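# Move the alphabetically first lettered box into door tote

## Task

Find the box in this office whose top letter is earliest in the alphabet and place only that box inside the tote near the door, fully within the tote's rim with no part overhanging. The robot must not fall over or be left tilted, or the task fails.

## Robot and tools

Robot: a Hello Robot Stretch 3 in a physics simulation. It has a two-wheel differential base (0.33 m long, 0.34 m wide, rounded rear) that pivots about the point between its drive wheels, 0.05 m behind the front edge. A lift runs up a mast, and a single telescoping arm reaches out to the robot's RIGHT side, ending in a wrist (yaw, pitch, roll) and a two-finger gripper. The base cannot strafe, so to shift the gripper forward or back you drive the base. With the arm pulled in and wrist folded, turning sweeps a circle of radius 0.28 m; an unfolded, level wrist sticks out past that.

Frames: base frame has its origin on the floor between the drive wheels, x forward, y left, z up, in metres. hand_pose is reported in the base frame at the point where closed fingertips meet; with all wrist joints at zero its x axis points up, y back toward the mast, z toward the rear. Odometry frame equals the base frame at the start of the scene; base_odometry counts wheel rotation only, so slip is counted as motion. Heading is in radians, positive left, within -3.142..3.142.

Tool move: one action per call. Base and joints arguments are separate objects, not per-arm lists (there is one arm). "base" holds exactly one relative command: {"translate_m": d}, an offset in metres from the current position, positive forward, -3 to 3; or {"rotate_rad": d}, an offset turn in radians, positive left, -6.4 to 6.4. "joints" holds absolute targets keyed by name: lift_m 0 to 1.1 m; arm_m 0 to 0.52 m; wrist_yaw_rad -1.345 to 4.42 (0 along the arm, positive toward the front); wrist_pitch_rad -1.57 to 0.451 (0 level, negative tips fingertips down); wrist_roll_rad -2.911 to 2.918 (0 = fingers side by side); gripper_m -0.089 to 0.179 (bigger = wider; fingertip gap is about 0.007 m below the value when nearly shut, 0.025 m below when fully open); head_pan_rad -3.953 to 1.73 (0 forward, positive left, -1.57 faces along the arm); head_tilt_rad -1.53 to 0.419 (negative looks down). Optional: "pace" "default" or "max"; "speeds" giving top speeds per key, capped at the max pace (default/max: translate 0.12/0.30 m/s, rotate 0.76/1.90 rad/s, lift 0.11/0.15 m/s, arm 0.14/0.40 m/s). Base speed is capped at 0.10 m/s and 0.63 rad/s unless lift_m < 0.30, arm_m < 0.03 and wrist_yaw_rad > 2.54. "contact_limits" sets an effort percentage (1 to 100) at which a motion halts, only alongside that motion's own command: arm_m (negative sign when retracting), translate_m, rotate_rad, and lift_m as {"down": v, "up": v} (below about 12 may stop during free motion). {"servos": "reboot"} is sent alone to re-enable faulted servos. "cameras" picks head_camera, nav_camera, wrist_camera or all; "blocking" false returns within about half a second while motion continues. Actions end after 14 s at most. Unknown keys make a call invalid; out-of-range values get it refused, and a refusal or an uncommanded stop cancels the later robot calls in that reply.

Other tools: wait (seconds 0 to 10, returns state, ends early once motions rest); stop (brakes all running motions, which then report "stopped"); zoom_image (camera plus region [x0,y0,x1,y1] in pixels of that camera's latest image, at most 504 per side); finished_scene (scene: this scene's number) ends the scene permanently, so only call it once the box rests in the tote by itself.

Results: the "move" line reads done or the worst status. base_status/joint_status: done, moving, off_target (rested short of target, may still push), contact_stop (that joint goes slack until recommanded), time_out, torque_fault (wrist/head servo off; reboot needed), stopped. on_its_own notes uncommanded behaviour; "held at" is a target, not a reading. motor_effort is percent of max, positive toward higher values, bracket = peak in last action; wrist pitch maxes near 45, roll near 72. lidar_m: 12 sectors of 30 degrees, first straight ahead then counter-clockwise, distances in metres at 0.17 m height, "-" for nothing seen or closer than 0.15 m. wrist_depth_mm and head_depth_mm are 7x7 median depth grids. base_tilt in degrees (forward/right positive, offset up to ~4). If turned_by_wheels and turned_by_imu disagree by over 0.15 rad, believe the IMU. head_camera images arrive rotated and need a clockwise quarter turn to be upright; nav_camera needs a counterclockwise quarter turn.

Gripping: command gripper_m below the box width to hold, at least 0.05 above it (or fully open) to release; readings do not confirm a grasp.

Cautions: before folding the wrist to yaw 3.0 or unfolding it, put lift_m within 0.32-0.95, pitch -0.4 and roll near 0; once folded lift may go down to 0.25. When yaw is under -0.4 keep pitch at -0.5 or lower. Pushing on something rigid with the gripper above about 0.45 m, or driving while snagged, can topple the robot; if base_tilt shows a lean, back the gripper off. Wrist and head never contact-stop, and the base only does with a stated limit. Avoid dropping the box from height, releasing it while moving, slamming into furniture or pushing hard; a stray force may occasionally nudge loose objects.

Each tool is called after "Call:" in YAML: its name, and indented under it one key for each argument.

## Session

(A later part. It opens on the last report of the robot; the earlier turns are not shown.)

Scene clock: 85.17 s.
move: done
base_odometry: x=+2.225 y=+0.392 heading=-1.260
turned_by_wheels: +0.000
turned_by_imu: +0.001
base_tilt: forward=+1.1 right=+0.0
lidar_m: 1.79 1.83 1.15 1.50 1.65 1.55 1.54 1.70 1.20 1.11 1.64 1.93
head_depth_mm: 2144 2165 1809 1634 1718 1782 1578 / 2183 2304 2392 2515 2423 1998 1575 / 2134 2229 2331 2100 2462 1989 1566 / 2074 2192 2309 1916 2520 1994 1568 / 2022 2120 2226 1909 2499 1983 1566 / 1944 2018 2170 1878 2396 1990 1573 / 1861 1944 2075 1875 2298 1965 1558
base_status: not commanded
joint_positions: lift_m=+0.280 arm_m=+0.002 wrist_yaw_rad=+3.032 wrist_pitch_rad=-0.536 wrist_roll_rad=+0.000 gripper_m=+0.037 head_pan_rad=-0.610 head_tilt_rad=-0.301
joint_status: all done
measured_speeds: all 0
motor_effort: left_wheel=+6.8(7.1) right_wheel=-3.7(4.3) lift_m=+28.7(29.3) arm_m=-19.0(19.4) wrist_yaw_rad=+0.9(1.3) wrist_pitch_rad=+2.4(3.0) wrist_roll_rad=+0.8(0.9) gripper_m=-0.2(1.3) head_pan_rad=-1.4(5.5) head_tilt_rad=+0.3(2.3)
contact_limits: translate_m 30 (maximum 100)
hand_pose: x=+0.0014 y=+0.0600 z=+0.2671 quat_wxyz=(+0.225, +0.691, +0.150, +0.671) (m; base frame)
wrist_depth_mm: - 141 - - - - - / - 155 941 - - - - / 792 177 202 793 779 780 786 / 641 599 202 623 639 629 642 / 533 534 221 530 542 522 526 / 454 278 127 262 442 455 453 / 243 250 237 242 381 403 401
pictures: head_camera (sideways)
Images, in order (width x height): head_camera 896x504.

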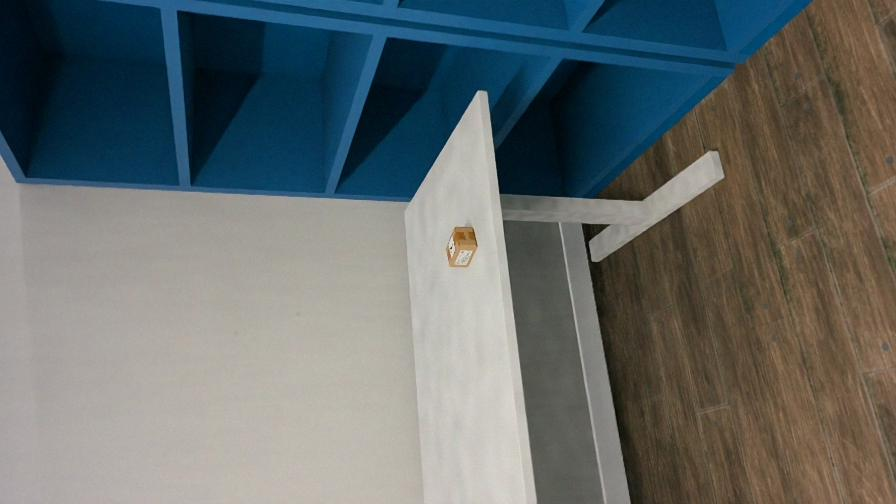

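Call:
move:
  base: {"rotate_rad":-0.135}
  joints: {"head_pan_rad":-1.5,"head_tilt_rad":-0.5}
  pace: "max"

Call:
move:
  base: {"translate_m":0.84}
  pace: "max"
  contact_limits: {"translate_m":30}

Call:
move:
  base: {"rotate_rad":1.457}
  joints: {"lift_m":0.9}
  cameras: ["head_camera","nav_camera"]

Scene clock: 101.30 s.
move: done
base_odometry: x=+2.225 y=+0.392 heading=-1.395
turned_by_wheels: -0.135
turned_by_imu: -0.134
base_tilt: forward=+1.0 right=-0.2
lidar_m: 1.80 2.04 1.16 1.50 1.57 1.58 1.54 1.61 1.20 1.12 1.13 1.63
head_depth_mm: 1257 1345 1222 1563 1719 1518 1346 / 1276 1357 1211 1575 1702 1507 1348 / 1297 1385 1533 1577 1758 1514 1337 / 1303 1396 1544 1565 1760 1531 1332 / 1006 1070 1143 1287 1406 1529 1333 / 952 1059 1158 1478 1730 1533 1332 / 1373 1459 1645 1546 1815 1574 1333
base_status: done
joint_positions: lift_m=+0.280 arm_m=+0.002 wrist_yaw_rad=+3.032 wrist_pitch_rad=-0.536 wrist_roll_rad=+0.000 gripper_m=+0.037 head_pan_rad=-1.516 head_tilt_rad=-0.499
joint_status: all done
measured_speeds: all 0
motor_effort: left_wheel=+7.7(15.9) right_wheel=-7.3(15.4) lift_m=+26.3(26.7) arm_m=-17.2(17.8) wrist_yaw_rad=+0.8(1.3) wrist_pitch_rad=+2.7(3.0) wrist_roll_rad=+0.8(1.0) gripper_m=-0.5(0.9) head_pan_rad=-2.1(4.6) head_tilt_rad=-2.2(3.3)
hand_pose: x=+0.0014 y=+0.0600 z=+0.2671 quat_wxyz=(+0.225, +0.691, +0.150, +0.671) (m; base frame)
wrist_depth_mm: - 141 - - - - - / - 155 925 - - - - / 787 177 202 797 783 788 777 / 627 611 201 626 635 636 621 / 530 543 219 534 525 527 524 / 455 275 128 264 441 455 452 / 243 249 239 244 380 398 397
pictures: none

Scene clock: 105.43 s.
move: done
base_odometry: x=+2.372 y=-0.435 heading=-1.394
turned_by_wheels: +0.000
turned_by_imu: -0.001
base_tilt: forward=+0.9 right=-0.2
lidar_m: 1.39 0.98 1.50 1.13 1.08 1.86 2.37 1.77 1.19 1.36 1.18 1.28
head_depth_mm: 1282 1367 1508 1581 1714 1511 1350 / 1308 1405 1529 1562 1762 1517 1341 / 1319 1411 1570 1581 1747 1516 1332 / 1343 1441 1592 1564 1824 1555 1327 / 1300 1352 1380 1451 1673 1552 1343 / 1013 1080 1175 1312 1483 1576 1337 / 1373 1491 1714 1549 1886 1585 1329
base_status: done
joint_positions: lift_m=+0.280 arm_m=+0.002 wrist_yaw_rad=+3.032 wrist_pitch_rad=-0.536 wrist_roll_rad=+0.000 gripper_m=+0.037 head_pan_rad=-1.501 head_tilt_rad=-0.500
joint_status: not commanded
measured_speeds: all 0
motor_effort: left_wheel=+11.3(19.5) right_wheel=-3.6(9.3) lift_m=+23.4(26.4) arm_m=-16.7(17.9) wrist_yaw_rad=+0.8(1.4) wrist_pitch_rad=+2.4(3.0) wrist_roll_rad=+1.1(1.1) gripper_m=-0.4(1.6) head_pan_rad=+2.0(4.5) head_tilt_rad=-3.2(4.2)
contact_limits: translate_m 30 (maximum 100)
hand_pose: x=+0.0014 y=+0.0600 z=+0.2671 quat_wxyz=(+0.225, +0.691, +0.150, +0.671) (m; base frame)
wrist_depth_mm: - 141 - - - - - / - 155 915 - - - - / 788 177 201 761 788 780 787 / 638 617 202 637 636 640 626 / 528 527 221 521 527 535 527 / 456 277 128 265 440 459 448 / 243 249 237 244 380 398 395
pictures: none

Scene clock: 111.90 s.
move: done
base_odometry: x=+2.372 y=-0.435 heading=+0.062
turned_by_wheels: +1.456
turned_by_imu: +1.453
base_tilt: forward=+0.9 right=-0.2
lidar_m: 1.46 1.08 1.87 2.37 1.77 1.19 1.28 1.18 1.25 1.38 0.99 1.56
head_depth_mm: 1158 1267 1378 1195 899 1485 1377 / 1163 1262 1392 1188 896 1484 1374 / 1173 1274 1386 1184 891 1469 1374 / 1167 1270 1395 1182 848 1475 1392 / 1180 1295 1399 1177 889 1514 1363 / 1182 1296 1417 1174 889 1353 1329 / 1197 1296 1408 1169 882 1506 1331
base_status: done
joint_positions: lift_m=+0.900 arm_m=+0.002 wrist_yaw_rad=+3.032 wrist_pitch_rad=-0.536 wrist_roll_rad=+0.000 gripper_m=+0.037 head_pan_rad=-1.500 head_tilt_rad=-0.500
joint_status: all done
measured_speeds: all 0
motor_effort: left_wheel=-10.7(13.8) right_wheel=+10.1(15.8) lift_m=+31.5(34.8) arm_m=-21.4(22.7) wrist_yaw_rad=+1.0(1.5) wrist_pitch_rad=+2.8(3.0) wrist_roll_rad=+0.8(1.1) gripper_m=+0.3(1.2) head_pan_rad=+2.9(4.4) head_tilt_rad=-2.1(3.8)
hand_pose: x=+0.0014 y=+0.0600 z=+0.8871 quat_wxyz=(+0.225, +0.691, +0.150, +0.671) (m; base frame)
wrist_depth_mm: - 140 - - - - - / - 155 - - - - - / - 175 202 - - - - / - - 201 - - - - / - - 220 - - - - / - - 127 - - - - / - - 319 - - - -
pictures: head_camera (sideways), nav_camera (sideways)
Images, in order (width x height): head_camera 896x504, nav_camera 672x504.

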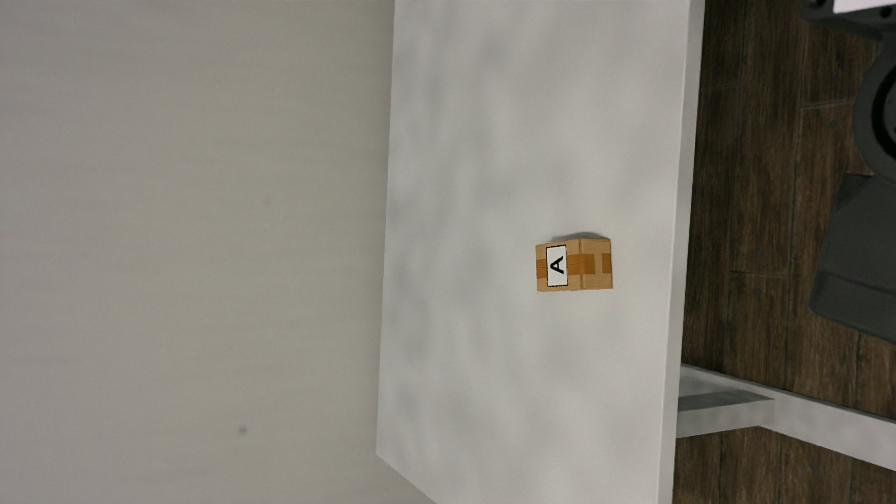

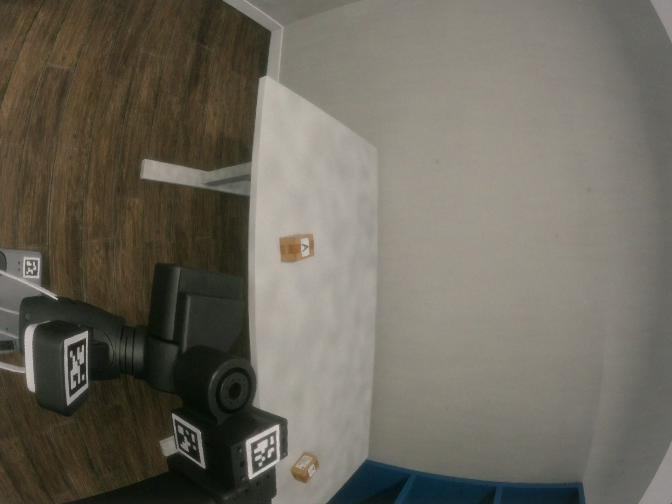

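Call:
move:
  base: {"translate_m":0.077}
  joints: {"wrist_yaw_rad":0.15,"wrist_pitch_rad":-0.4,"gripper_m":0.179}

Call:
move:
  joints: {"arm_m":0.3475,"lift_m":0.82}
  cameras: ["nav_camera","wrist_camera"]

Scene clock: 122.67 s.
move: done
base_odometry: x=+2.449 y=-0.430 heading=+0.062
turned_by_wheels: +0.000
turned_by_imu: +0.001
base_tilt: forward=+1.0 right=-0.1
lidar_m: 1.39 1.01 1.82 2.38 2.42 1.26 1.30 1.25 1.30 1.38 0.96 1.48
head_depth_mm: 1162 1242 1372 1196 895 740 1379 / 1155 1263 1382 1186 896 781 1338 / 1168 1272 1384 1186 845 757 - / 1167 1265 1397 1184 884 779 1307 / 1173 1277 1405 1183 884 756 1302 / 1187 1279 1401 1177 887 1308 1298 / 1193 1290 1414 1511 886 1507 1336
base_status: done
joint_positions: lift_m=+0.900 arm_m=+0.002 wrist_yaw_rad=+0.153 wrist_pitch_rad=-0.421 wrist_roll_rad=+0.000 gripper_m=+0.179 head_pan_rad=-1.500 head_tilt_rad=-0.500
joint_status: all done
measured_speeds: all 0
motor_effort: left_wheel=+4.2(8.1) right_wheel=+7.9(13.4) lift_m=+29.8(32.1) arm_m=-20.2(21.1) wrist_yaw_rad=-2.1(4.9) wrist_pitch_rad=+3.7(7.4) wrist_roll_rad=+0.7(1.0) gripper_m=+0.5(95.9) head_pan_rad=+2.8(4.1) head_tilt_rad=-1.6(2.8)
hand_pose: x=+0.0127 y=-0.3681 z=+0.9120 quat_wxyz=(+0.701, +0.200, -0.678, -0.095) (m; base frame)
wrist_depth_mm: - - - - - - - / - - - - - - - / - - - - - - - / - - - 498 - - - / - - - - - - - / 125 - - - - 136 117 / - - - - - - 110
pictures: none

Scene clock: 126.43 s.
move: done
base_odometry: x=+2.449 y=-0.430 heading=+0.062
turned_by_wheels: +0.000
turned_by_imu: +0.001
base_tilt: forward=+1.1 right=-0.1
lidar_m: 1.39 1.01 1.81 2.37 2.42 1.27 1.29 1.25 1.31 1.38 0.95 1.48
head_depth_mm: 1165 1256 1367 1197 457 743 1347 / 1163 1256 1373 1138 506 1472 1337 / 1170 1265 1378 1187 617 1496 1349 / 1166 1269 1398 1188 858 1470 1342 / 1179 1272 1396 1185 891 1483 1338 / 1179 1290 1396 1179 886 1337 1297 / 1193 1292 1415 1478 884 1504 1326
base_status: not commanded
joint_positions: lift_m=+0.820 arm_m=+0.348 wrist_yaw_rad=+0.153 wrist_pitch_rad=-0.420 wrist_roll_rad=+0.000 gripper_m=+0.179 head_pan_rad=-1.500 head_tilt_rad=-0.500
joint_status: all done
measured_speeds: all 0
motor_effort: left_wheel=+3.9(4.3) right_wheel=+8.0(8.5) lift_m=+20.0(27.9) arm_m=+22.5(25.0) wrist_yaw_rad=-2.0(2.6) wrist_pitch_rad=+3.6(3.9) wrist_roll_rad=+0.8(1.1) gripper_m=+0.3(1.5) head_pan_rad=+2.5(4.4) head_tilt_rad=-1.4(2.3)
hand_pose: x=+0.0126 y=-0.7140 z=+0.8322 quat_wxyz=(+0.701, +0.200, -0.678, -0.095) (m; base frame)
wrist_depth_mm: - - - - - - - / - - - - - - - / - - - - - - - / - - - - - - - / - - - - - - - / - 121 - 222 - - 114 / - - 196 197 - - 106
pictures: nav_camera (sideways), wrist_camera
Images, in order (width x height): nav_camera 672x504, wrist_camera 644x364.

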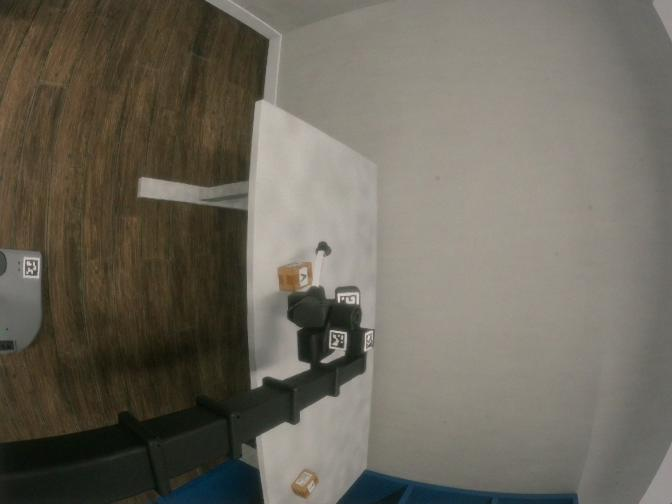

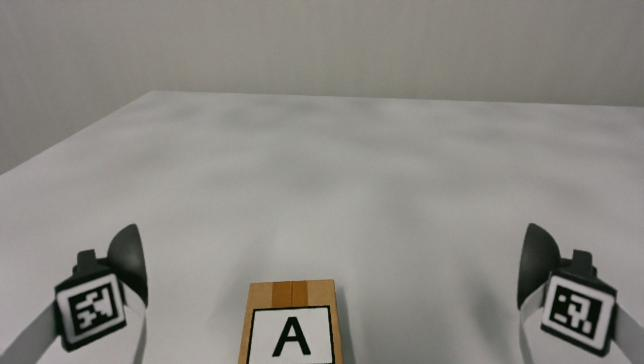

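Call:
move:
  base: {"translate_m":0.023}
  joints: {"arm_m":0.357}

Call:
move:
  joints: {"lift_m":0.742}
  speeds: {"lift_m":0.07}
  contact_limits: {"lift_m":{"down":13}}
  cameras: ["wrist_camera"]

Scene clock: 132.30 s.
move: done
base_odometry: x=+2.472 y=-0.428 heading=+0.062
turned_by_wheels: +0.000
turned_by_imu: +0.001
base_tilt: forward=+0.9 right=-0.2
lidar_m: 1.36 0.99 1.78 2.38 2.42 1.28 1.30 1.27 1.32 1.38 0.95 1.46
head_depth_mm: 1156 1250 1375 1197 456 745 1344 / 1161 1257 1372 1135 519 1464 1335 / 1165 1270 1393 1194 655 1478 1339 / 1168 1266 1385 1189 857 1466 1339 / 1173 1269 1402 1193 882 1347 1326 / 1181 1288 1400 1180 888 1356 1301 / 1186 1296 1405 1513 885 1515 1324
base_status: done
joint_positions: lift_m=+0.820 arm_m=+0.357 wrist_yaw_rad=+0.153 wrist_pitch_rad=-0.420 wrist_roll_rad=+0.000 gripper_m=+0.179 head_pan_rad=-1.500 head_tilt_rad=-0.500
joint_status: all done
measured_speeds: all 0
motor_effort: left_wheel=+4.3(8.5) right_wheel=+8.1(11.3) lift_m=+20.7(20.9) arm_m=+22.4(24.6) wrist_yaw_rad=-1.9(2.2) wrist_pitch_rad=+3.4(3.9) wrist_roll_rad=+0.7(1.0) gripper_m=+0.1(1.0) head_pan_rad=+3.6(4.0) head_tilt_rad=-1.3(1.8)
hand_pose: x=+0.0126 y=-0.7235 z=+0.8322 quat_wxyz=(+0.701, +0.200, -0.678, -0.095) (m; base frame)
wrist_depth_mm: - - - - - - - / - - - - - - - / - - - - - - - / - - - - - - - / - - - - - - - / - 121 - 216 - - 113 / - - - 197 - - 107
pictures: none

Scene clock: 134.03 s.
move: done
base_odometry: x=+2.472 y=-0.428 heading=+0.062
turned_by_wheels: +0.000
turned_by_imu: +0.000
base_tilt: forward=+1.1 right=+0.0
lidar_m: 1.36 0.99 1.79 2.38 2.42 1.29 1.30 1.27 1.32 1.38 0.95 1.46
head_depth_mm: 1157 1260 1372 1196 557 446 383 / 1164 1263 1367 1190 545 1473 1339 / 1169 1261 1385 1184 656 1485 1344 / 1170 1269 1379 1186 860 1470 1343 / 1174 1271 1387 1189 887 1350 1335 / 1182 1280 1404 1173 887 1348 1302 / 1189 1294 1414 1515 883 1505 1331
base_status: not commanded
joint_positions: lift_m=+0.742 arm_m=+0.357 wrist_yaw_rad=+0.153 wrist_pitch_rad=-0.420 wrist_roll_rad=+0.000 gripper_m=+0.179 head_pan_rad=-1.500 head_tilt_rad=-0.500
joint_status: all done
measured_speeds: all 0
motor_effort: left_wheel=+4.3(4.3) right_wheel=+8.3(8.4) lift_m=+20.6(22.5) arm_m=+20.8(22.6) wrist_yaw_rad=-1.7(2.2) wrist_pitch_rad=+3.5(3.9) wrist_roll_rad=+0.8(1.1) gripper_m=+0.1(0.9) head_pan_rad=+1.7(3.9) head_tilt_rad=-0.2(1.6)
contact_limits: lift_m down 13 (down: maximum 72; up: maximum 65)
hand_pose: x=+0.0126 y=-0.7235 z=+0.7542 quat_wxyz=(+0.701, +0.200, -0.678, -0.095) (m; base frame)
wrist_depth_mm: - - - - - - - / - - - - - - - / - - - - - - - / - - - - - - - / - - - 159 - - - / - 121 - 133 133 - 114 / - - - 117 114 - 107
pictures: wrist_camera
Images, in order (width x height): wrist_camera 644x364.

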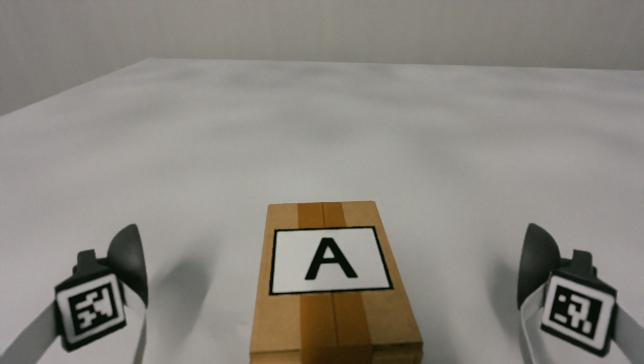

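Call:
move:
  joints: {"arm_m":0.327}

Call:
move:
  joints: {"gripper_m":0.02}
  cameras: ["wrist_camera"]

Call:
move:
  joints: {"lift_m":0.85}
  cameras: ["wrist_camera"]

Scene clock: 140.07 s.
move: done
base_odometry: x=+2.472 y=-0.428 heading=+0.062
turned_by_wheels: +0.000
turned_by_imu: +0.001
base_tilt: forward=+1.0 right=-0.2
lidar_m: 1.36 0.99 1.78 2.38 2.42 1.29 1.30 1.27 1.32 1.38 0.95 1.46
head_depth_mm: 1153 1249 1375 1190 841 445 378 / 1160 1260 1382 1193 522 544 1340 / 1170 1273 1385 1178 630 1495 1356 / 1175 1267 1381 1186 886 1475 1338 / 1175 1271 1393 1180 885 1335 1333 / 1181 1286 1409 1173 882 1345 1303 / 1192 1291 1411 1507 881 1517 1329
base_status: not commanded
joint_positions: lift_m=+0.742 arm_m=+0.327 wrist_yaw_rad=+0.153 wrist_pitch_rad=-0.420 wrist_roll_rad=+0.000 gripper_m=+0.179 head_pan_rad=-1.500 head_tilt_rad=-0.500
joint_status: all done
measured_speeds: all 0
motor_effort: left_wheel=+4.0(4.3) right_wheel=+7.6(8.5) lift_m=+30.6(30.6) arm_m=-21.1(23.5) wrist_yaw_rad=-1.8(2.3) wrist_pitch_rad=+3.3(3.9) wrist_roll_rad=+0.8(0.9) gripper_m=-0.5(0.9) head_pan_rad=+2.5(3.5) head_tilt_rad=+0.3(1.3)
contact_limits: lift_m down 13 (down: maximum 72; up: maximum 65)
hand_pose: x=+0.0126 y=-0.6935 z=+0.7542 quat_wxyz=(+0.701, +0.200, -0.678, -0.095) (m; base frame)
wrist_depth_mm: - - - - - - - / - - - - - - - / - - - - - - - / - - - 189 - - - / - - - 159 160 - - / - 121 - 137 139 - 114 / - - - 152 - - 107
pictures: none

Scene clock: 142.20 s.
move: done
base_odometry: x=+2.472 y=-0.428 heading=+0.062
turned_by_wheels: +0.000
turned_by_imu: +0.000
base_tilt: forward=+1.1 right=-0.2
lidar_m: 1.36 0.99 1.78 2.38 2.42 1.28 1.30 1.27 1.32 1.38 0.95 1.46
head_depth_mm: 1158 1254 1377 1201 834 446 378 / 1165 1260 1379 1190 521 543 1345 / 1165 1259 1376 1190 630 1486 1340 / 1168 1268 1391 1174 889 1472 1330 / 1179 1276 1396 1181 885 1354 1330 / 1180 1277 1398 1179 887 1354 1308 / 1183 1283 1410 1514 883 1512 1331
base_status: not commanded
joint_positions: lift_m=+0.742 arm_m=+0.327 wrist_yaw_rad=+0.152 wrist_pitch_rad=-0.420 wrist_roll_rad=+0.000 gripper_m=+0.021 head_pan_rad=-1.500 head_tilt_rad=-0.500
joint_status: all done
measured_speeds: all 0
motor_effort: left_wheel=+3.9(4.3) right_wheel=+7.7(8.4) lift_m=+31.3(32.3) arm_m=-13.7(20.8) wrist_yaw_rad=-1.0(2.1) wrist_pitch_rad=+3.4(3.8) wrist_roll_rad=+0.8(1.1) gripper_m=-17.5(97.6) head_pan_rad=+3.3(3.6) head_tilt_rad=+0.9(1.4)
contact_limits: lift_m down 13 (down: maximum 72; up: maximum 65)
hand_pose: x=+0.0124 y=-0.6935 z=+0.7542 quat_wxyz=(+0.701, +0.200, -0.678, -0.095) (m; base frame)
wrist_depth_mm: - - - - - - - / - - - - - - - / - - - - - - - / - - - 190 - - - / - - - 160 152 - - / - - 130 139 126 - - / - - - 152 - - -
pictures: wrist_camera
Images, in order (width x height): wrist_camera 644x364.

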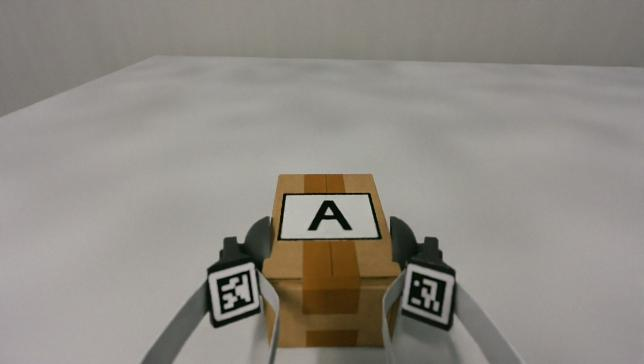

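Scene clock: 144.00 s.
move: done
base_odometry: x=+2.472 y=-0.428 heading=+0.062
turned_by_wheels: +0.000
turned_by_imu: +0.000
base_tilt: forward=+0.9 right=-0.2
lidar_m: 1.36 0.99 1.78 2.38 2.42 1.29 1.30 1.27 1.32 1.38 0.95 1.46
head_depth_mm: 1156 1247 1369 481 466 785 1337 / 1161 1247 1387 473 490 1482 1341 / 1170 1258 1378 1134 736 1476 1347 / 1168 1277 1383 1191 890 1481 1338 / 1176 1276 1391 1176 886 1344 1338 / 1179 1286 1403 1179 885 1359 1297 / 1196 1284 1398 1511 887 1516 1339
base_status: not commanded
joint_positions: lift_m=+0.850 arm_m=+0.327 wrist_yaw_rad=+0.152 wrist_pitch_rad=-0.425 wrist_roll_rad=+0.000 gripper_m=+0.021 head_pan_rad=-1.500 head_tilt_rad=-0.500
joint_status: all done
measured_speeds: all 0
motor_effort: left_wheel=+3.9(4.3) right_wheel=+8.0(8.3) lift_m=+31.5(35.2) arm_m=-7.5(13.9) wrist_yaw_rad=-0.5(1.5) wrist_pitch_rad=+4.3(4.8) wrist_roll_rad=+0.9(1.1) gripper_m=-17.4(18.4) head_pan_rad=+1.9(4.0) head_tilt_rad=+0.8(2.1)
hand_pose: x=+0.0123 y=-0.6929 z=+0.8611 quat_wxyz=(+0.701, +0.201, -0.678, -0.097) (m; base frame)
wrist_depth_mm: - - - - - - - / - - - - - - - / - - - - - - - / - - - 193 - - - / - - - 160 153 - - / - - 129 139 126 - - / - - - 153 - - -
pictures: wrist_camera
Images, in order (width x height): wrist_camera 644x364.

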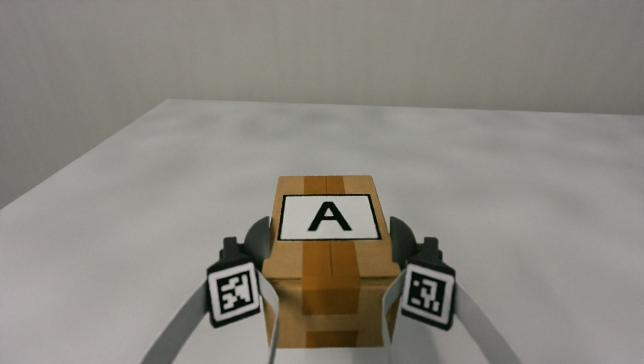

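Call:
move:
  joints: {"arm_m":0.0,"wrist_yaw_rad":1.6,"head_pan_rad":0,"head_tilt_rad":-0.5}

Call:
move:
  base: {"rotate_rad":2.125}
  joints: {"lift_m":0.45,"wrist_yaw_rad":2.6}

Call:
move:
  joints: {"lift_m":0.28}
  pace: "max"
  cameras: ["nav_camera","head_camera"]

Call:
move:
  base: {"translate_m":1.937}
  pace: "max"
  contact_limits: {"translate_m":30}

Call:
move:
  base: {"rotate_rad":1.021}
  joints: {"head_pan_rad":0.0}
  pace: "max"
  cameras: ["nav_camera","head_camera"]

Scene clock: 159.60 s.
move: done
base_odometry: x=+2.472 y=-0.428 heading=+0.062
turned_by_wheels: +0.000
turned_by_imu: +0.001
base_tilt: forward=+0.9 right=-0.1
lidar_m: 1.36 0.99 1.79 2.38 2.42 1.29 1.30 1.27 1.32 1.38 0.95 1.46
head_depth_mm: 1149 1246 1377 1506 1702 1622 1339 / 1147 1243 1370 1511 1691 1605 1350 / 1154 1252 1374 1503 1696 1596 1343 / 1150 1256 1358 1516 1686 1604 1340 / 1145 1238 1358 1505 1663 1595 1346 / 1151 1244 1328 1500 1673 1602 1322 / 1138 1242 1306 938 1193 1324 1305
base_status: not commanded
joint_positions: lift_m=+0.850 arm_m=+0.002 wrist_yaw_rad=+1.597 wrist_pitch_rad=-0.425 wrist_roll_rad=+0.000 gripper_m=+0.021 head_pan_rad=+0.004 head_tilt_rad=-0.500
joint_status: all done
joint sent to its limit — arm_m, lower limit.
measured_speeds: all 0
motor_effort: left_wheel=+4.0(4.3) right_wheel=+7.7(8.5) lift_m=+21.4(24.2) arm_m=-22.2(24.6) wrist_yaw_rad=+3.2(6.9) wrist_pitch_rad=+4.4(4.8) wrist_roll_rad=+0.6(1.2) gripper_m=-16.8(18.4) head_pan_rad=-2.5(4.4) head_tilt_rad=+1.4(4.8)
hand_pose: x=+0.2021 y=-0.1409 z=+0.8611 quat_wxyz=(+0.590, +0.599, -0.375, +0.391) (m; base frame)
wrist_depth_mm: - - - - - - - / - - - - - - - / - - - - - - - / - - - 201 - - - / - - - 160 - - - / - - 129 139 126 - - / - - 965 155 - - -
pictures: none

Scene clock: 164.07 s.
move: done
base_odometry: x=+2.472 y=-0.428 heading=+2.187
turned_by_wheels: +2.124
turned_by_imu: +2.118
base_tilt: forward=+1.0 right=-0.1
lidar_m: 1.86 1.28 1.33 1.27 1.32 1.38 0.95 1.45 1.37 0.99 1.80 2.38
head_depth_mm: 2014 2191 2330 2460 1980 1599 1341 / 2149 2262 2487 2572 2009 1600 1344 / 2207 2394 2649 2673 2022 1622 1342 / 2337 2533 2772 2616 2002 1603 1340 / 2481 2675 2938 2619 1972 1611 1337 / 2504 2756 1901 2113 1985 1591 1325 / 1587 1713 1893 2146 1906 1597 1334
base_status: done
joint_positions: lift_m=+0.450 arm_m=+0.002 wrist_yaw_rad=+2.597 wrist_pitch_rad=-0.425 wrist_roll_rad=+0.000 gripper_m=+0.021 head_pan_rad=+0.000 head_tilt_rad=-0.500
joint_status: all done
measured_speeds: all 0
motor_effort: left_wheel=-10.3(14.5) right_wheel=+11.7(15.9) lift_m=+20.3(22.4) arm_m=-21.6(22.6) wrist_yaw_rad=+3.3(6.2) wrist_pitch_rad=+4.3(4.9) wrist_roll_rad=+0.8(1.1) gripper_m=-17.5(18.5) head_pan_rad=-2.6(5.3) head_tilt_rad=+1.4(2.9)
hand_pose: x=+0.0945 y=+0.0444 z=+0.4610 quat_wxyz=(+0.330, +0.706, -0.042, +0.626) (m; base frame)
wrist_depth_mm: - - - - - - - / - - - - - - - / - - - - - - - / - - - 202 - - - / 832 860 852 161 818 840 855 / 708 726 130 139 126 716 729 / 228 578 573 154 592 614 623
pictures: none

Scene clock: 166.00 s.
move: done
base_odometry: x=+2.472 y=-0.428 heading=+2.187
turned_by_wheels: +0.000
turned_by_imu: +0.000
base_tilt: forward=+0.9 right=-0.1
lidar_m: 1.86 1.28 1.33 1.26 1.32 1.38 0.95 1.45 1.37 0.99 1.80 2.37
head_depth_mm: 2019 2182 2332 2497 2026 1605 1350 / 2123 2295 2458 2569 2015 1608 1343 / 2208 2404 2595 2635 1987 1601 1340 / 2330 2531 2772 2667 1983 1595 1339 / 2444 2691 2967 2641 2014 1600 1329 / 2549 2721 1913 2092 1986 1597 1337 / 1559 1696 1907 2136 1912 1596 1334
base_status: not commanded
joint_positions: lift_m=+0.280 arm_m=+0.002 wrist_yaw_rad=+2.597 wrist_pitch_rad=-0.426 wrist_roll_rad=+0.000 gripper_m=+0.021 head_pan_rad=+0.000 head_tilt_rad=-0.500
joint_status: all done
measured_speeds: all 0
motor_effort: left_wheel=-9.9(10.4) right_wheel=+11.3(12.1) lift_m=+21.3(22.5) arm_m=-21.4(22.2) wrist_yaw_rad=+2.9(3.8) wrist_pitch_rad=+4.2(5.0) wrist_roll_rad=+0.8(1.1) gripper_m=-17.5(18.1) head_pan_rad=-3.5(4.9) head_tilt_rad=+2.5(3.4)
hand_pose: x=+0.0944 y=+0.0443 z=+0.2908 quat_wxyz=(+0.330, +0.706, -0.041, +0.626) (m; base frame)
wrist_depth_mm: - - - - - - - / - - - - - - - / - - - - - - - / 752 745 737 202 742 767 759 / 606 600 607 160 584 612 612 / 503 523 130 139 125 508 508 / 227 441 262 155 422 437 440
pictures: head_camera (sideways), nav_camera (sideways)
Images, in order (width x height): head_camera 896x504, nav_camera 672x504.

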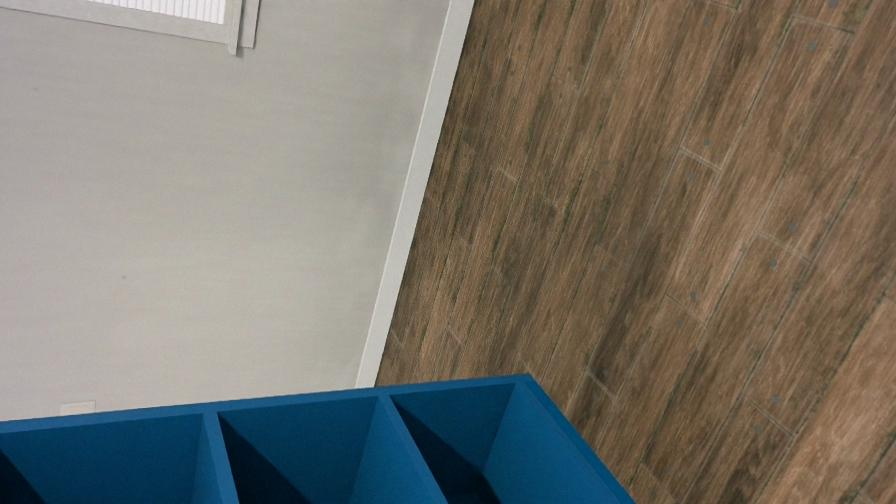

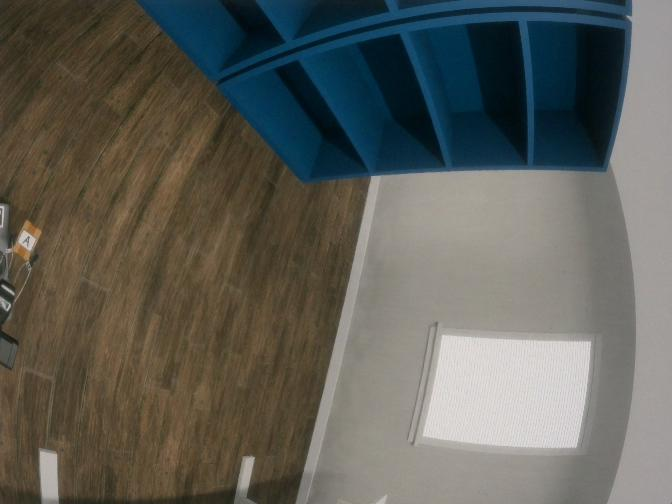

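Scene clock: 173.90 s.
move: done
base_odometry: x=+1.353 y=+1.153 heading=+2.186
turned_by_wheels: +0.000
turned_by_imu: -0.001
base_tilt: forward=+1.0 right=-0.2
lidar_m: 0.65 0.85 1.87 0.50 0.50 1.26 2.85 2.22 1.73 0.99 0.68 0.64
head_depth_mm: 516 554 595 649 707 780 866 / 540 580 627 685 751 835 936 / 564 610 664 726 801 896 1017 / 594 644 701 775 862 977 1115 / 627 681 749 834 934 1062 1222 / 662 724 799 893 1012 1170 1274 / 703 774 858 964 1113 1299 1338
base_status: done
joint_positions: lift_m=+0.280 arm_m=+0.002 wrist_yaw_rad=+2.597 wrist_pitch_rad=-0.426 wrist_roll_rad=+0.000 gripper_m=+0.021 head_pan_rad=+0.000 head_tilt_rad=-0.499
joint_status: not commanded
measured_speeds: all 0
motor_effort: left_wheel=-2.1(12.3) right_wheel=+6.0(20.2) lift_m=+29.8(32.8) arm_m=-19.2(21.5) wrist_yaw_rad=+2.6(3.5) wrist_pitch_rad=+4.4(5.0) wrist_roll_rad=+0.7(1.1) gripper_m=-17.4(18.4) head_pan_rad=-2.2(5.0) head_tilt_rad=+2.0(3.7)
contact_limits: translate_m 30 (maximum 100)
hand_pose: x=+0.0944 y=+0.0443 z=+0.2908 quat_wxyz=(+0.330, +0.706, -0.041, +0.626) (m; base frame)
wrist_depth_mm: 481 - - - - - - / 475 - - - - - - / 468 934 - - - 926 - / 466 748 767 203 767 757 - / 500 604 612 160 580 601 584 / 505 528 129 139 125 507 510 / 256 434 262 154 424 437 435
pictures: none

Scene clock: 175.67 s.
move: done
base_odometry: x=+1.353 y=+1.153 heading=-3.076
turned_by_wheels: +1.021
turned_by_imu: +1.017
base_tilt: forward=+0.9 right=-0.3
lidar_m: 1.69 0.52 0.50 1.25 3.13 2.22 1.73 1.05 0.70 0.64 0.65 0.82
head_depth_mm: 1666 1659 1681 1704 1687 1588 1339 / 2198 2354 2399 2362 1999 1609 1338 / 2238 2431 2673 2646 2000 1589 1337 / 2199 2419 2652 2514 1996 1599 1334 / 2179 2409 2584 2623 1982 1591 1336 / 2187 2355 2598 2660 1994 1592 1330 / 2175 2386 2564 2615 1969 1589 1253
base_status: done
joint_positions: lift_m=+0.280 arm_m=+0.002 wrist_yaw_rad=+2.597 wrist_pitch_rad=-0.426 wrist_roll_rad=+0.000 gripper_m=+0.021 head_pan_rad=+0.000 head_tilt_rad=-0.499
joint_status: all done
measured_speeds: all 0
motor_effort: left_wheel=-7.9(16.0) right_wheel=+7.2(17.9) lift_m=+25.0(29.6) arm_m=-21.9(22.3) wrist_yaw_rad=+2.8(3.5) wrist_pitch_rad=+4.5(5.0) wrist_roll_rad=+0.9(1.1) gripper_m=-16.8(18.4) head_pan_rad=-2.1(3.9) head_tilt_rad=+1.3(2.9)
hand_pose: x=+0.0944 y=+0.0443 z=+0.2908 quat_wxyz=(+0.330, +0.706, -0.041, +0.626) (m; base frame)
wrist_depth_mm: - - - - 487 - - / - - - - - - - / - - 946 - - 940 - / 749 754 753 201 728 759 761 / 597 609 602 160 587 606 609 / 506 529 130 140 125 515 505 / 255 435 262 154 424 440 437
pictures: head_camera (sideways), nav_camera (sideways)
Images, in order (width x height): head_camera 896x504, nav_camera 672x504.

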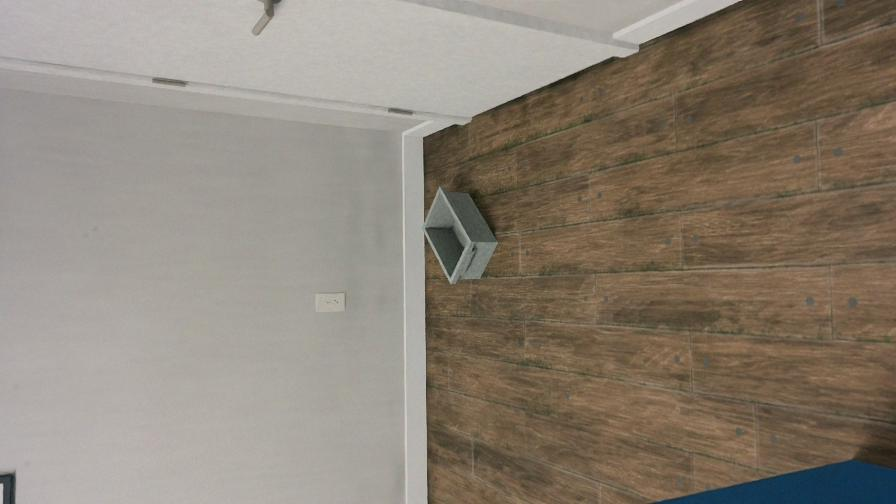

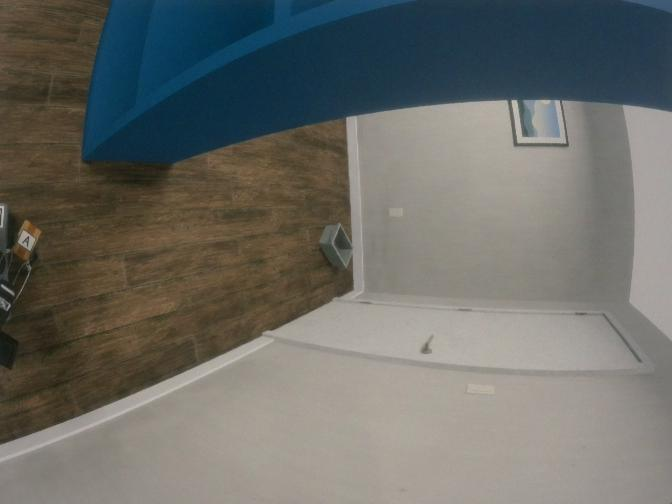

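Call:
move:
  base: {"rotate_rad":-0.07}

Call:
move:
  base: {"translate_m":1.05}
  pace: "max"
  contact_limits: {"translate_m":26}

Call:
move:
  base: {"rotate_rad":0.92}
  joints: {"head_pan_rad":-1.57,"head_tilt_rad":-0.7}
  pace: "max"

Call:
move:
  base: {"translate_m":0.658}
  pace: "max"
  contact_limits: {"translate_m":26}
  cameras: ["head_camera","nav_camera"]

Scene clock: 185.93 s.
move: done
base_odometry: x=+1.353 y=+1.153 heading=+3.137
turned_by_wheels: -0.069
turned_by_imu: -0.069
base_tilt: forward=+1.0 right=-0.1
lidar_m: 1.48 0.57 0.50 1.25 3.12 2.21 1.73 1.15 0.72 0.64 0.65 0.78
head_depth_mm: 1361 1402 1410 1480 1530 1515 1348 / 1765 1826 1869 1905 1890 1601 1341 / 2248 2431 2610 2539 1987 1614 1328 / 2216 2420 2647 2525 2008 1603 1342 / 2204 2354 2615 2657 1989 1596 1329 / 2184 2331 2571 2680 2000 1599 1337 / 2148 2358 2559 2630 1979 1589 1341
base_status: done
joint_positions: lift_m=+0.280 arm_m=+0.002 wrist_yaw_rad=+2.597 wrist_pitch_rad=-0.426 wrist_roll_rad=+0.000 gripper_m=+0.021 head_pan_rad=+0.000 head_tilt_rad=-0.499
joint_status: not commanded
measured_speeds: all 0
motor_effort: left_wheel=+11.6(12.5) right_wheel=-8.9(10.5) lift_m=+20.7(20.8) arm_m=-18.3(19.2) wrist_yaw_rad=+2.8(3.2) wrist_pitch_rad=+4.7(4.9) wrist_roll_rad=+0.8(1.0) gripper_m=-17.2(18.5) head_pan_rad=-3.3(3.6) head_tilt_rad=-0.6(2.1)
hand_pose: x=+0.0944 y=+0.0443 z=+0.2908 quat_wxyz=(+0.330, +0.706, -0.041, +0.626) (m; base frame)
wrist_depth_mm: - - - 495 - - - / - - - - - - - / - - 881 - - - - / 750 754 757 203 734 765 756 / 608 605 603 160 589 606 615 / 505 524 129 140 126 511 510 / 258 436 262 155 410 441 434
pictures: none

Scene clock: 190.80 s.
move: done
base_odometry: x=+0.303 y=+1.157 heading=+3.138
turned_by_wheels: +0.000
turned_by_imu: -0.001
base_tilt: forward=+1.0 right=+0.0
lidar_m: 0.99 1.55 1.87 2.86 0.57 0.62 2.76 0.80 0.50 0.45 0.45 0.52
head_depth_mm: 930 951 960 984 1006 1028 1055 / 1259 1289 1239 1294 1347 1375 1310 / 1335 1454 1598 1724 1876 1594 1338 / 1320 1418 1567 1741 1887 1559 1337 / 1306 1404 1548 1697 1869 1592 1332 / 1285 1402 1539 1681 1831 1522 1344 / 1281 1380 1504 1650 1819 1581 1329
base_status: done
joint_positions: lift_m=+0.280 arm_m=+0.002 wrist_yaw_rad=+2.598 wrist_pitch_rad=-0.426 wrist_roll_rad=+0.000 gripper_m=+0.021 head_pan_rad=+0.000 head_tilt_rad=-0.499
joint_status: not commanded
measured_speeds: all 0
motor_effort: left_wheel=+8.8(20.1) right_wheel=-4.9(10.0) lift_m=+24.9(24.9) arm_m=-14.1(18.5) wrist_yaw_rad=+2.6(3.3) wrist_pitch_rad=+4.5(5.0) wrist_roll_rad=+0.9(1.0) gripper_m=-16.4(18.4) head_pan_rad=-2.1(4.0) head_tilt_rad=-1.2(2.2)
contact_limits: translate_m 26 (maximum 100)
hand_pose: x=+0.0943 y=+0.0443 z=+0.2908 quat_wxyz=(+0.330, +0.706, -0.041, +0.626) (m; base frame)
wrist_depth_mm: - - - - - - - / - - - - - - - / - - - - - - 797 / 755 759 761 202 769 748 758 / 594 608 602 160 581 609 602 / 506 526 130 139 126 515 506 / 255 434 261 155 409 438 438
pictures: none

Scene clock: 192.90 s.
move: done
base_odometry: x=+0.303 y=+1.157 heading=-2.226
turned_by_wheels: +0.920
turned_by_imu: +0.918
base_tilt: forward=+1.1 right=-0.1
lidar_m: 1.73 2.70 0.54 0.57 2.77 1.01 0.54 0.45 0.45 0.51 0.78 1.55
head_depth_mm: 411 448 493 546 617 707 827 / 436 481 540 605 691 808 964 / 444 492 559 646 766 923 1126 / 499 558 633 731 869 1057 1180 / 547 621 703 848 1034 1296 1197 / 609 700 824 1007 1277 1378 1203 / 685 803 970 1234 1532 1375 1206
base_status: done
joint_positions: lift_m=+0.280 arm_m=+0.002 wrist_yaw_rad=+2.598 wrist_pitch_rad=-0.426 wrist_roll_rad=+0.000 gripper_m=+0.021 head_pan_rad=-1.586 head_tilt_rad=-0.701
joint_status: all done
measured_speeds: translate_m=+0.000 rotate_rad=+0.000 lift_m=+0.000 arm_m=+0.000 wrist_yaw_rad=+0.000 wrist_pitch_rad=+0.000 wrist_roll_rad=+0.000 head_pan_rad=+0.024 head_tilt_rad=+0.000
motor_effort: left_wheel=-8.9(15.5) right_wheel=+8.6(17.0) lift_m=+26.8(26.9) arm_m=-21.9(21.9) wrist_yaw_rad=+2.6(3.1) wrist_pitch_rad=+4.5(5.0) wrist_roll_rad=+0.6(1.1) gripper_m=-16.9(18.1) head_pan_rad=+2.0(5.2) head_tilt_rad=-3.0(5.5)
hand_pose: x=+0.0943 y=+0.0443 z=+0.2908 quat_wxyz=(+0.330, +0.706, -0.041, +0.626) (m; base frame)
wrist_depth_mm: - - - - - - - / - - - - - - - / 921 - - 970 - - - / 715 694 692 202 754 748 740 / 606 610 604 160 578 600 602 / 510 528 129 139 125 507 511 / 255 435 262 155 425 434 434
pictures: none

Scene clock: 196.43 s.
move: done
base_odometry: x=-0.097 y=+0.635 heading=-2.226
turned_by_wheels: +0.000
turned_by_imu: -0.001
base_tilt: forward=+0.9 right=-0.1
lidar_m: 1.18 1.92 1.53 0.81 0.68 1.99 1.06 0.86 0.86 0.96 1.06 1.05
head_depth_mm: 826 899 988 1105 1238 1351 1207 / 888 975 1079 1215 1393 1390 1204 / 966 1067 1197 1362 1539 1380 1208 / 1076 1202 1363 1590 1629 1393 1197 / 1160 1289 1458 1677 1632 1381 1202 / 1090 1194 1328 1498 1583 1350 1202 / 1013 1099 1222 1351 1512 1392 1203
base_status: done
joint_positions: lift_m=+0.280 arm_m=+0.002 wrist_yaw_rad=+2.598 wrist_pitch_rad=-0.426 wrist_roll_rad=+0.000 gripper_m=+0.021 head_pan_rad=-1.571 head_tilt_rad=-0.701
joint_status: not commanded
measured_speeds: all 0
motor_effort: left_wheel=-0.2(15.8) right_wheel=+5.9(15.0) lift_m=+29.7(29.9) arm_m=-20.4(22.4) wrist_yaw_rad=+2.5(3.3) wrist_pitch_rad=+4.7(5.1) wrist_roll_rad=+1.0(1.1) gripper_m=-16.5(18.2) head_pan_rad=+3.0(4.2) head_tilt_rad=-2.3(4.2)
contact_limits: translate_m 26 (maximum 100)
hand_pose: x=+0.0943 y=+0.0443 z=+0.2908 quat_wxyz=(+0.330, +0.706, -0.041, +0.626) (m; base frame)
wrist_depth_mm: - - - - - - - / - - - - - - - / - 934 - - - - - / 707 741 774 202 757 760 757 / 611 604 601 160 579 602 610 / 506 526 129 139 126 509 512 / 255 434 261 154 423 439 436
pictures: head_camera (sideways), nav_camera (sideways)
Images, in order (width x height): head_camera 896x504, nav_camera 672x504.

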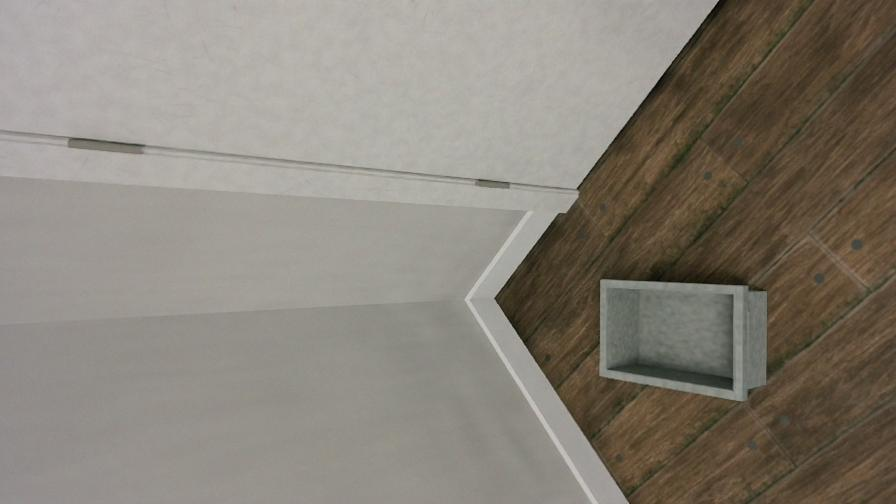

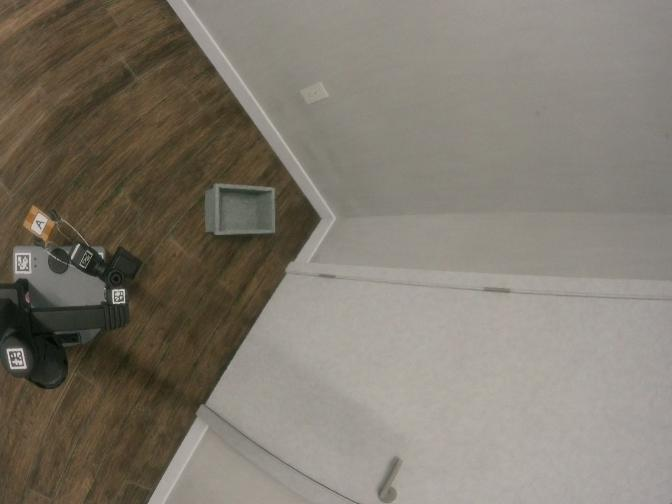

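Call:
move:
  base: {"translate_m":0.217}
  joints: {"lift_m":0.45,"wrist_yaw_rad":2.0}

Call:
move:
  joints: {"wrist_yaw_rad":0,"wrist_pitch_rad":-0.75}

Call:
move:
  joints: {"arm_m":0.46,"lift_m":0.26}
  cameras: ["head_camera","wrist_camera"]

Scene clock: 204.17 s.
move: done
base_odometry: x=-0.230 y=+0.463 heading=-2.226
turned_by_wheels: +0.000
turned_by_imu: +0.000
base_tilt: forward=+1.0 right=+0.0
lidar_m: 1.00 1.62 1.90 1.01 0.84 0.84 1.23 1.01 1.00 1.08 0.90 0.89
head_depth_mm: 970 1054 1155 1283 1450 1380 1204 / 1066 1159 1289 1424 1559 1395 1204 / 1147 1271 1436 1622 1620 1354 1213 / 1093 1214 1381 1623 1619 1351 1200 / 995 1102 1236 1420 1548 1377 1204 / 920 1011 1116 1273 1446 1379 1202 / 852 930 1028 1141 1292 1369 1197
base_status: done
joint_positions: lift_m=+0.450 arm_m=+0.002 wrist_yaw_rad=+2.003 wrist_pitch_rad=-0.426 wrist_roll_rad=+0.000 gripper_m=+0.021 head_pan_rad=-1.570 head_tilt_rad=-0.701
joint_status: all done
measured_speeds: all 0
motor_effort: left_wheel=+2.7(12.6) right_wheel=+8.5(11.0) lift_m=+30.1(34.9) arm_m=-18.2(19.6) wrist_yaw_rad=-2.5(6.4) wrist_pitch_rad=+4.9(4.9) wrist_roll_rad=+0.7(1.0) gripper_m=-16.3(18.3) head_pan_rad=+2.6(4.5) head_tilt_rad=-1.9(3.4)
hand_pose: x=+0.1815 y=-0.0533 z=+0.4608 quat_wxyz=(+0.499, +0.663, -0.246, +0.502) (m; base frame)
wrist_depth_mm: - - - - - - - / - - - - - - - / - - - - - - - / - - - 201 - 941 - / 822 842 833 161 833 799 706 / 706 717 129 139 126 711 682 / 604 579 576 155 597 605 608
pictures: none

Scene clock: 206.17 s.
move: done
base_odometry: x=-0.230 y=+0.463 heading=-2.226
turned_by_wheels: +0.000
turned_by_imu: +0.000
base_tilt: forward=+1.0 right=-0.1
lidar_m: 1.00 1.63 1.90 1.01 0.84 0.84 1.24 1.01 1.00 1.07 0.90 0.89
head_depth_mm: 976 1052 1155 1283 1444 1388 1202 / 1061 1167 1286 1441 1554 1383 1208 / 1149 1274 1428 1629 1616 1360 1204 / 1090 1213 1391 1600 1628 1348 1203 / 996 1109 1238 1415 1550 1379 1196 / 920 1010 1122 1261 1445 1391 1204 / 853 935 1033 1147 1287 1357 1207
base_status: not commanded
joint_positions: lift_m=+0.450 arm_m=+0.002 wrist_yaw_rad=+0.003 wrist_pitch_rad=-0.767 wrist_roll_rad=+0.000 gripper_m=+0.021 head_pan_rad=-1.570 head_tilt_rad=-0.701
joint_status: all done
measured_speeds: all 0
motor_effort: left_wheel=+2.9(3.0) right_wheel=+8.7(9.2) lift_m=+26.9(30.0) arm_m=-17.8(18.4) wrist_yaw_rad=-2.2(4.9) wrist_pitch_rad=+2.5(6.0) wrist_roll_rad=+0.9(1.0) gripper_m=-16.7(18.1) head_pan_rad=+2.5(4.0) head_tilt_rad=-0.8(2.7)
hand_pose: x=-0.0210 y=-0.3145 z=+0.3936 quat_wxyz=(+0.656, +0.266, -0.655, -0.264) (m; base frame)
wrist_depth_mm: - - - - 816 - - / - - 856 946 864 780 - / - 760 801 747 773 775 734 / 668 687 687 191 687 686 675 / 613 614 620 160 597 608 609 / 551 554 129 139 126 555 539 / 502 495 485 155 492 502 499
pictures: none

Scene clock: 210.73 s.
move: done
base_odometry: x=-0.230 y=+0.463 heading=-2.226
turned_by_wheels: +0.000
turned_by_imu: +0.001
base_tilt: forward=+1.2 right=-0.1
lidar_m: 1.00 1.62 1.90 1.01 0.84 0.84 1.23 1.01 1.00 0.77 0.89 0.89
head_depth_mm: 980 1052 1149 1280 1445 1386 1206 / 1055 1175 1291 1432 1549 1355 1175 / 1142 1278 1445 1629 1625 967 1185 / 1095 1216 1383 1607 1621 1322 1198 / 998 1106 1245 1411 1559 1365 1209 / 921 1005 1122 1264 1436 1384 1194 / 853 930 1029 1142 1289 1360 1192
base_status: not commanded
joint_positions: lift_m=+0.260 arm_m=+0.460 wrist_yaw_rad=+0.003 wrist_pitch_rad=-0.768 wrist_roll_rad=+0.000 gripper_m=+0.021 head_pan_rad=-1.570 head_tilt_rad=-0.701
joint_status: all done
measured_speeds: all 0
motor_effort: left_wheel=+2.7(3.1) right_wheel=+8.7(9.1) lift_m=+20.4(25.1) arm_m=+22.9(26.2) wrist_yaw_rad=-2.0(2.5) wrist_pitch_rad=+2.8(3.4) wrist_roll_rad=+0.8(1.1) gripper_m=-17.2(18.5) head_pan_rad=+2.1(4.0) head_tilt_rad=+0.7(1.8)
hand_pose: x=-0.0211 y=-0.7725 z=+0.2034 quat_wxyz=(+0.656, +0.266, -0.655, -0.264) (m; base frame)
wrist_depth_mm: 352 391 - 615 - 390 352 / 375 440 556 600 555 432 - / 385 - 507 508 512 485 423 / - 453 457 201 443 450 437 / 401 398 267 160 272 401 400 / 362 362 129 140 126 361 360 / 327 332 230 150 233 328 327
pictures: head_camera (sideways), wrist_camera
Images, in order (width x height): head_camera 896x504, wrist_camera 644x364.

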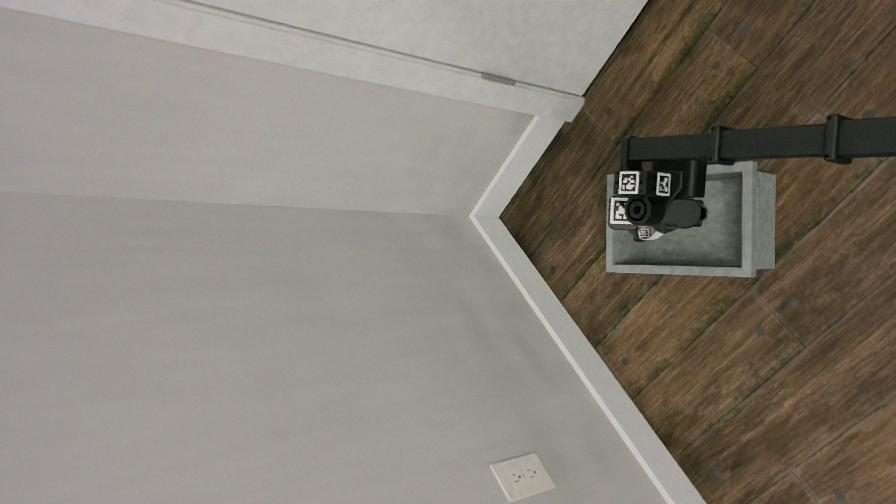

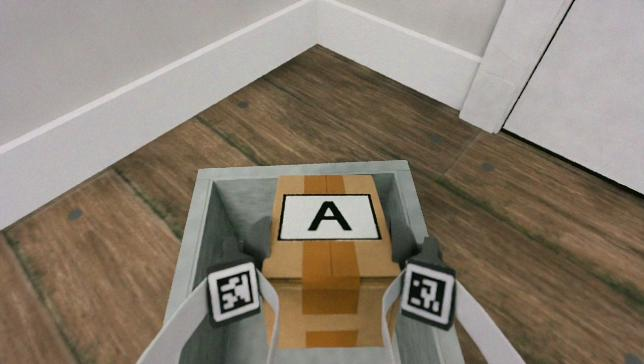

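Call:
move:
  base: {"translate_m":0.02}
  joints: {"lift_m":0.14}
  contact_limits: {"lift_m":{"down":14}}

Call:
move:
  joints: {"lift_m":0.05}
  speeds: {"lift_m":0.04}
  contact_limits: {"lift_m":{"down":13}}
  cameras: ["wrist_camera"]

Scene clock: 216.00 s.
move: done
base_odometry: x=-0.242 y=+0.447 heading=-2.226
turned_by_wheels: +0.000
turned_by_imu: +0.001
base_tilt: forward=+0.9 right=-0.1
lidar_m: 0.98 1.59 1.94 1.03 0.86 0.85 1.25 1.02 1.02 1.06 0.88 0.88
head_depth_mm: 1000 1075 1168 1300 1473 1379 1212 / 1074 1179 1310 1460 1567 1382 1204 / 1147 1274 1426 1646 1636 1029 1167 / 1066 1196 1359 1588 1615 1351 1205 / 975 1084 1212 1386 1553 1374 1208 / 906 992 1105 1249 1421 1376 1198 / 841 912 999 1117 1265 1344 1211
base_status: done
joint_positions: lift_m=+0.140 arm_m=+0.460 wrist_yaw_rad=+0.003 wrist_pitch_rad=-0.768 wrist_roll_rad=+0.000 gripper_m=+0.021 head_pan_rad=-1.570 head_tilt_rad=-0.701
joint_status: all done
measured_speeds: all 0
motor_effort: left_wheel=+3.8(8.0) right_wheel=+7.7(11.5) lift_m=+20.1(22.7) arm_m=+22.2(23.1) wrist_yaw_rad=-2.0(2.1) wrist_pitch_rad=+3.2(3.5) wrist_roll_rad=+0.6(1.0) gripper_m=-17.8(18.3) head_pan_rad=+2.1(4.0) head_tilt_rad=+0.5(1.7)
contact_limits: lift_m down 14 (down: maximum 72; up: maximum 65)
hand_pose: x=-0.0211 y=-0.7725 z=+0.0834 quat_wxyz=(+0.656, +0.266, -0.655, -0.264) (m; base frame)
wrist_depth_mm: - - 455 474 474 442 360 / - 373 - - - 382 377 / 343 324 220 - 244 187 340 / 299 159 245 191 247 163 299 / 267 143 188 160 161 166 261 / 242 131 129 139 125 167 131 / - 113 181 151 - 148 113
pictures: none

Scene clock: 218.03 s.
move: contact_stop
base_odometry: x=-0.242 y=+0.447 heading=-2.226
turned_by_wheels: +0.000
turned_by_imu: +0.000
base_tilt: forward=+0.9 right=-0.2
lidar_m: 0.98 1.59 1.94 1.03 0.86 0.85 1.25 1.02 1.02 1.05 0.88 0.88
head_depth_mm: 999 1071 1170 1297 1462 1382 1219 / 1081 1178 1304 1435 1600 1393 1205 / 1151 1281 1427 1635 1639 1085 1165 / 1068 1197 1361 1584 1631 1354 1209 / 980 1090 1219 1387 1535 1387 1195 / 906 990 1097 1238 1419 1383 1203 / 839 917 1007 1120 1263 1352 1205
base_status: not commanded
joint_positions: lift_m=+0.077 arm_m=+0.460 wrist_yaw_rad=+0.003 wrist_pitch_rad=-0.696 wrist_roll_rad=-0.004 gripper_m=+0.021 head_pan_rad=-1.570 head_tilt_rad=-0.700
joint_status: lift_m contact_stop (moved -0.063 of -0.090)
measured_speeds: translate_m=+0.000 rotate_rad=+0.000 lift_m=+0.001 arm_m=+0.000 wrist_yaw_rad=+0.000 wrist_pitch_rad=+0.000 wrist_roll_rad=+0.000 head_pan_rad=+0.000 head_tilt_rad=+0.000
on_its_own: lift_m is slack since a contact_stop (your +0.050 is given up); wrist_pitch_rad is at rest, and its effort (-10.0) is outside its rest range (-8 to +12)
motor_effort: left_wheel=+3.6(3.9) right_wheel=+7.4(8.4) lift_m=+23.5(23.5) arm_m=-3.2(23.2) wrist_yaw_rad=-1.7(2.3) wrist_pitch_rad=-10.0(11.1) wrist_roll_rad=+2.1(2.3) gripper_m=-17.1(18.6) head_pan_rad=+2.1(3.1) head_tilt_rad=+1.2(2.2)
contact_limits: lift_m down 13 (down: maximum 72; up: maximum 65)
hand_pose: x=-0.0211 y=-0.7862 z=+0.0328 quat_wxyz=(+0.667, +0.243, -0.663, -0.240) (m; base frame)
wrist_depth_mm: - 161 - - - 159 353 / - 149 - - - 160 324 / 105 148 - - - 162 116 / - 145 217 176 223 164 116 / - 134 159 154 152 165 111 / - 132 129 141 126 166 118 / 101 114 164 164 168 147 113
pictures: wrist_camera
Images, in order (width x height): wrist_camera 644x364.

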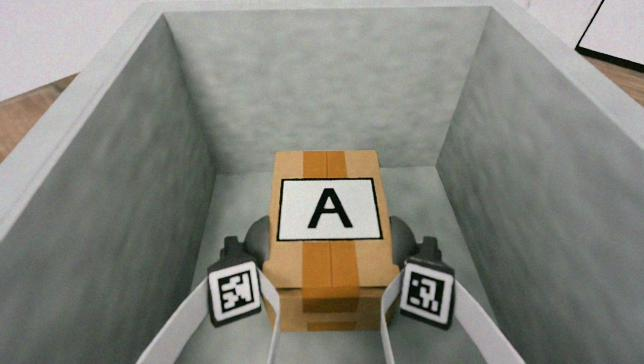

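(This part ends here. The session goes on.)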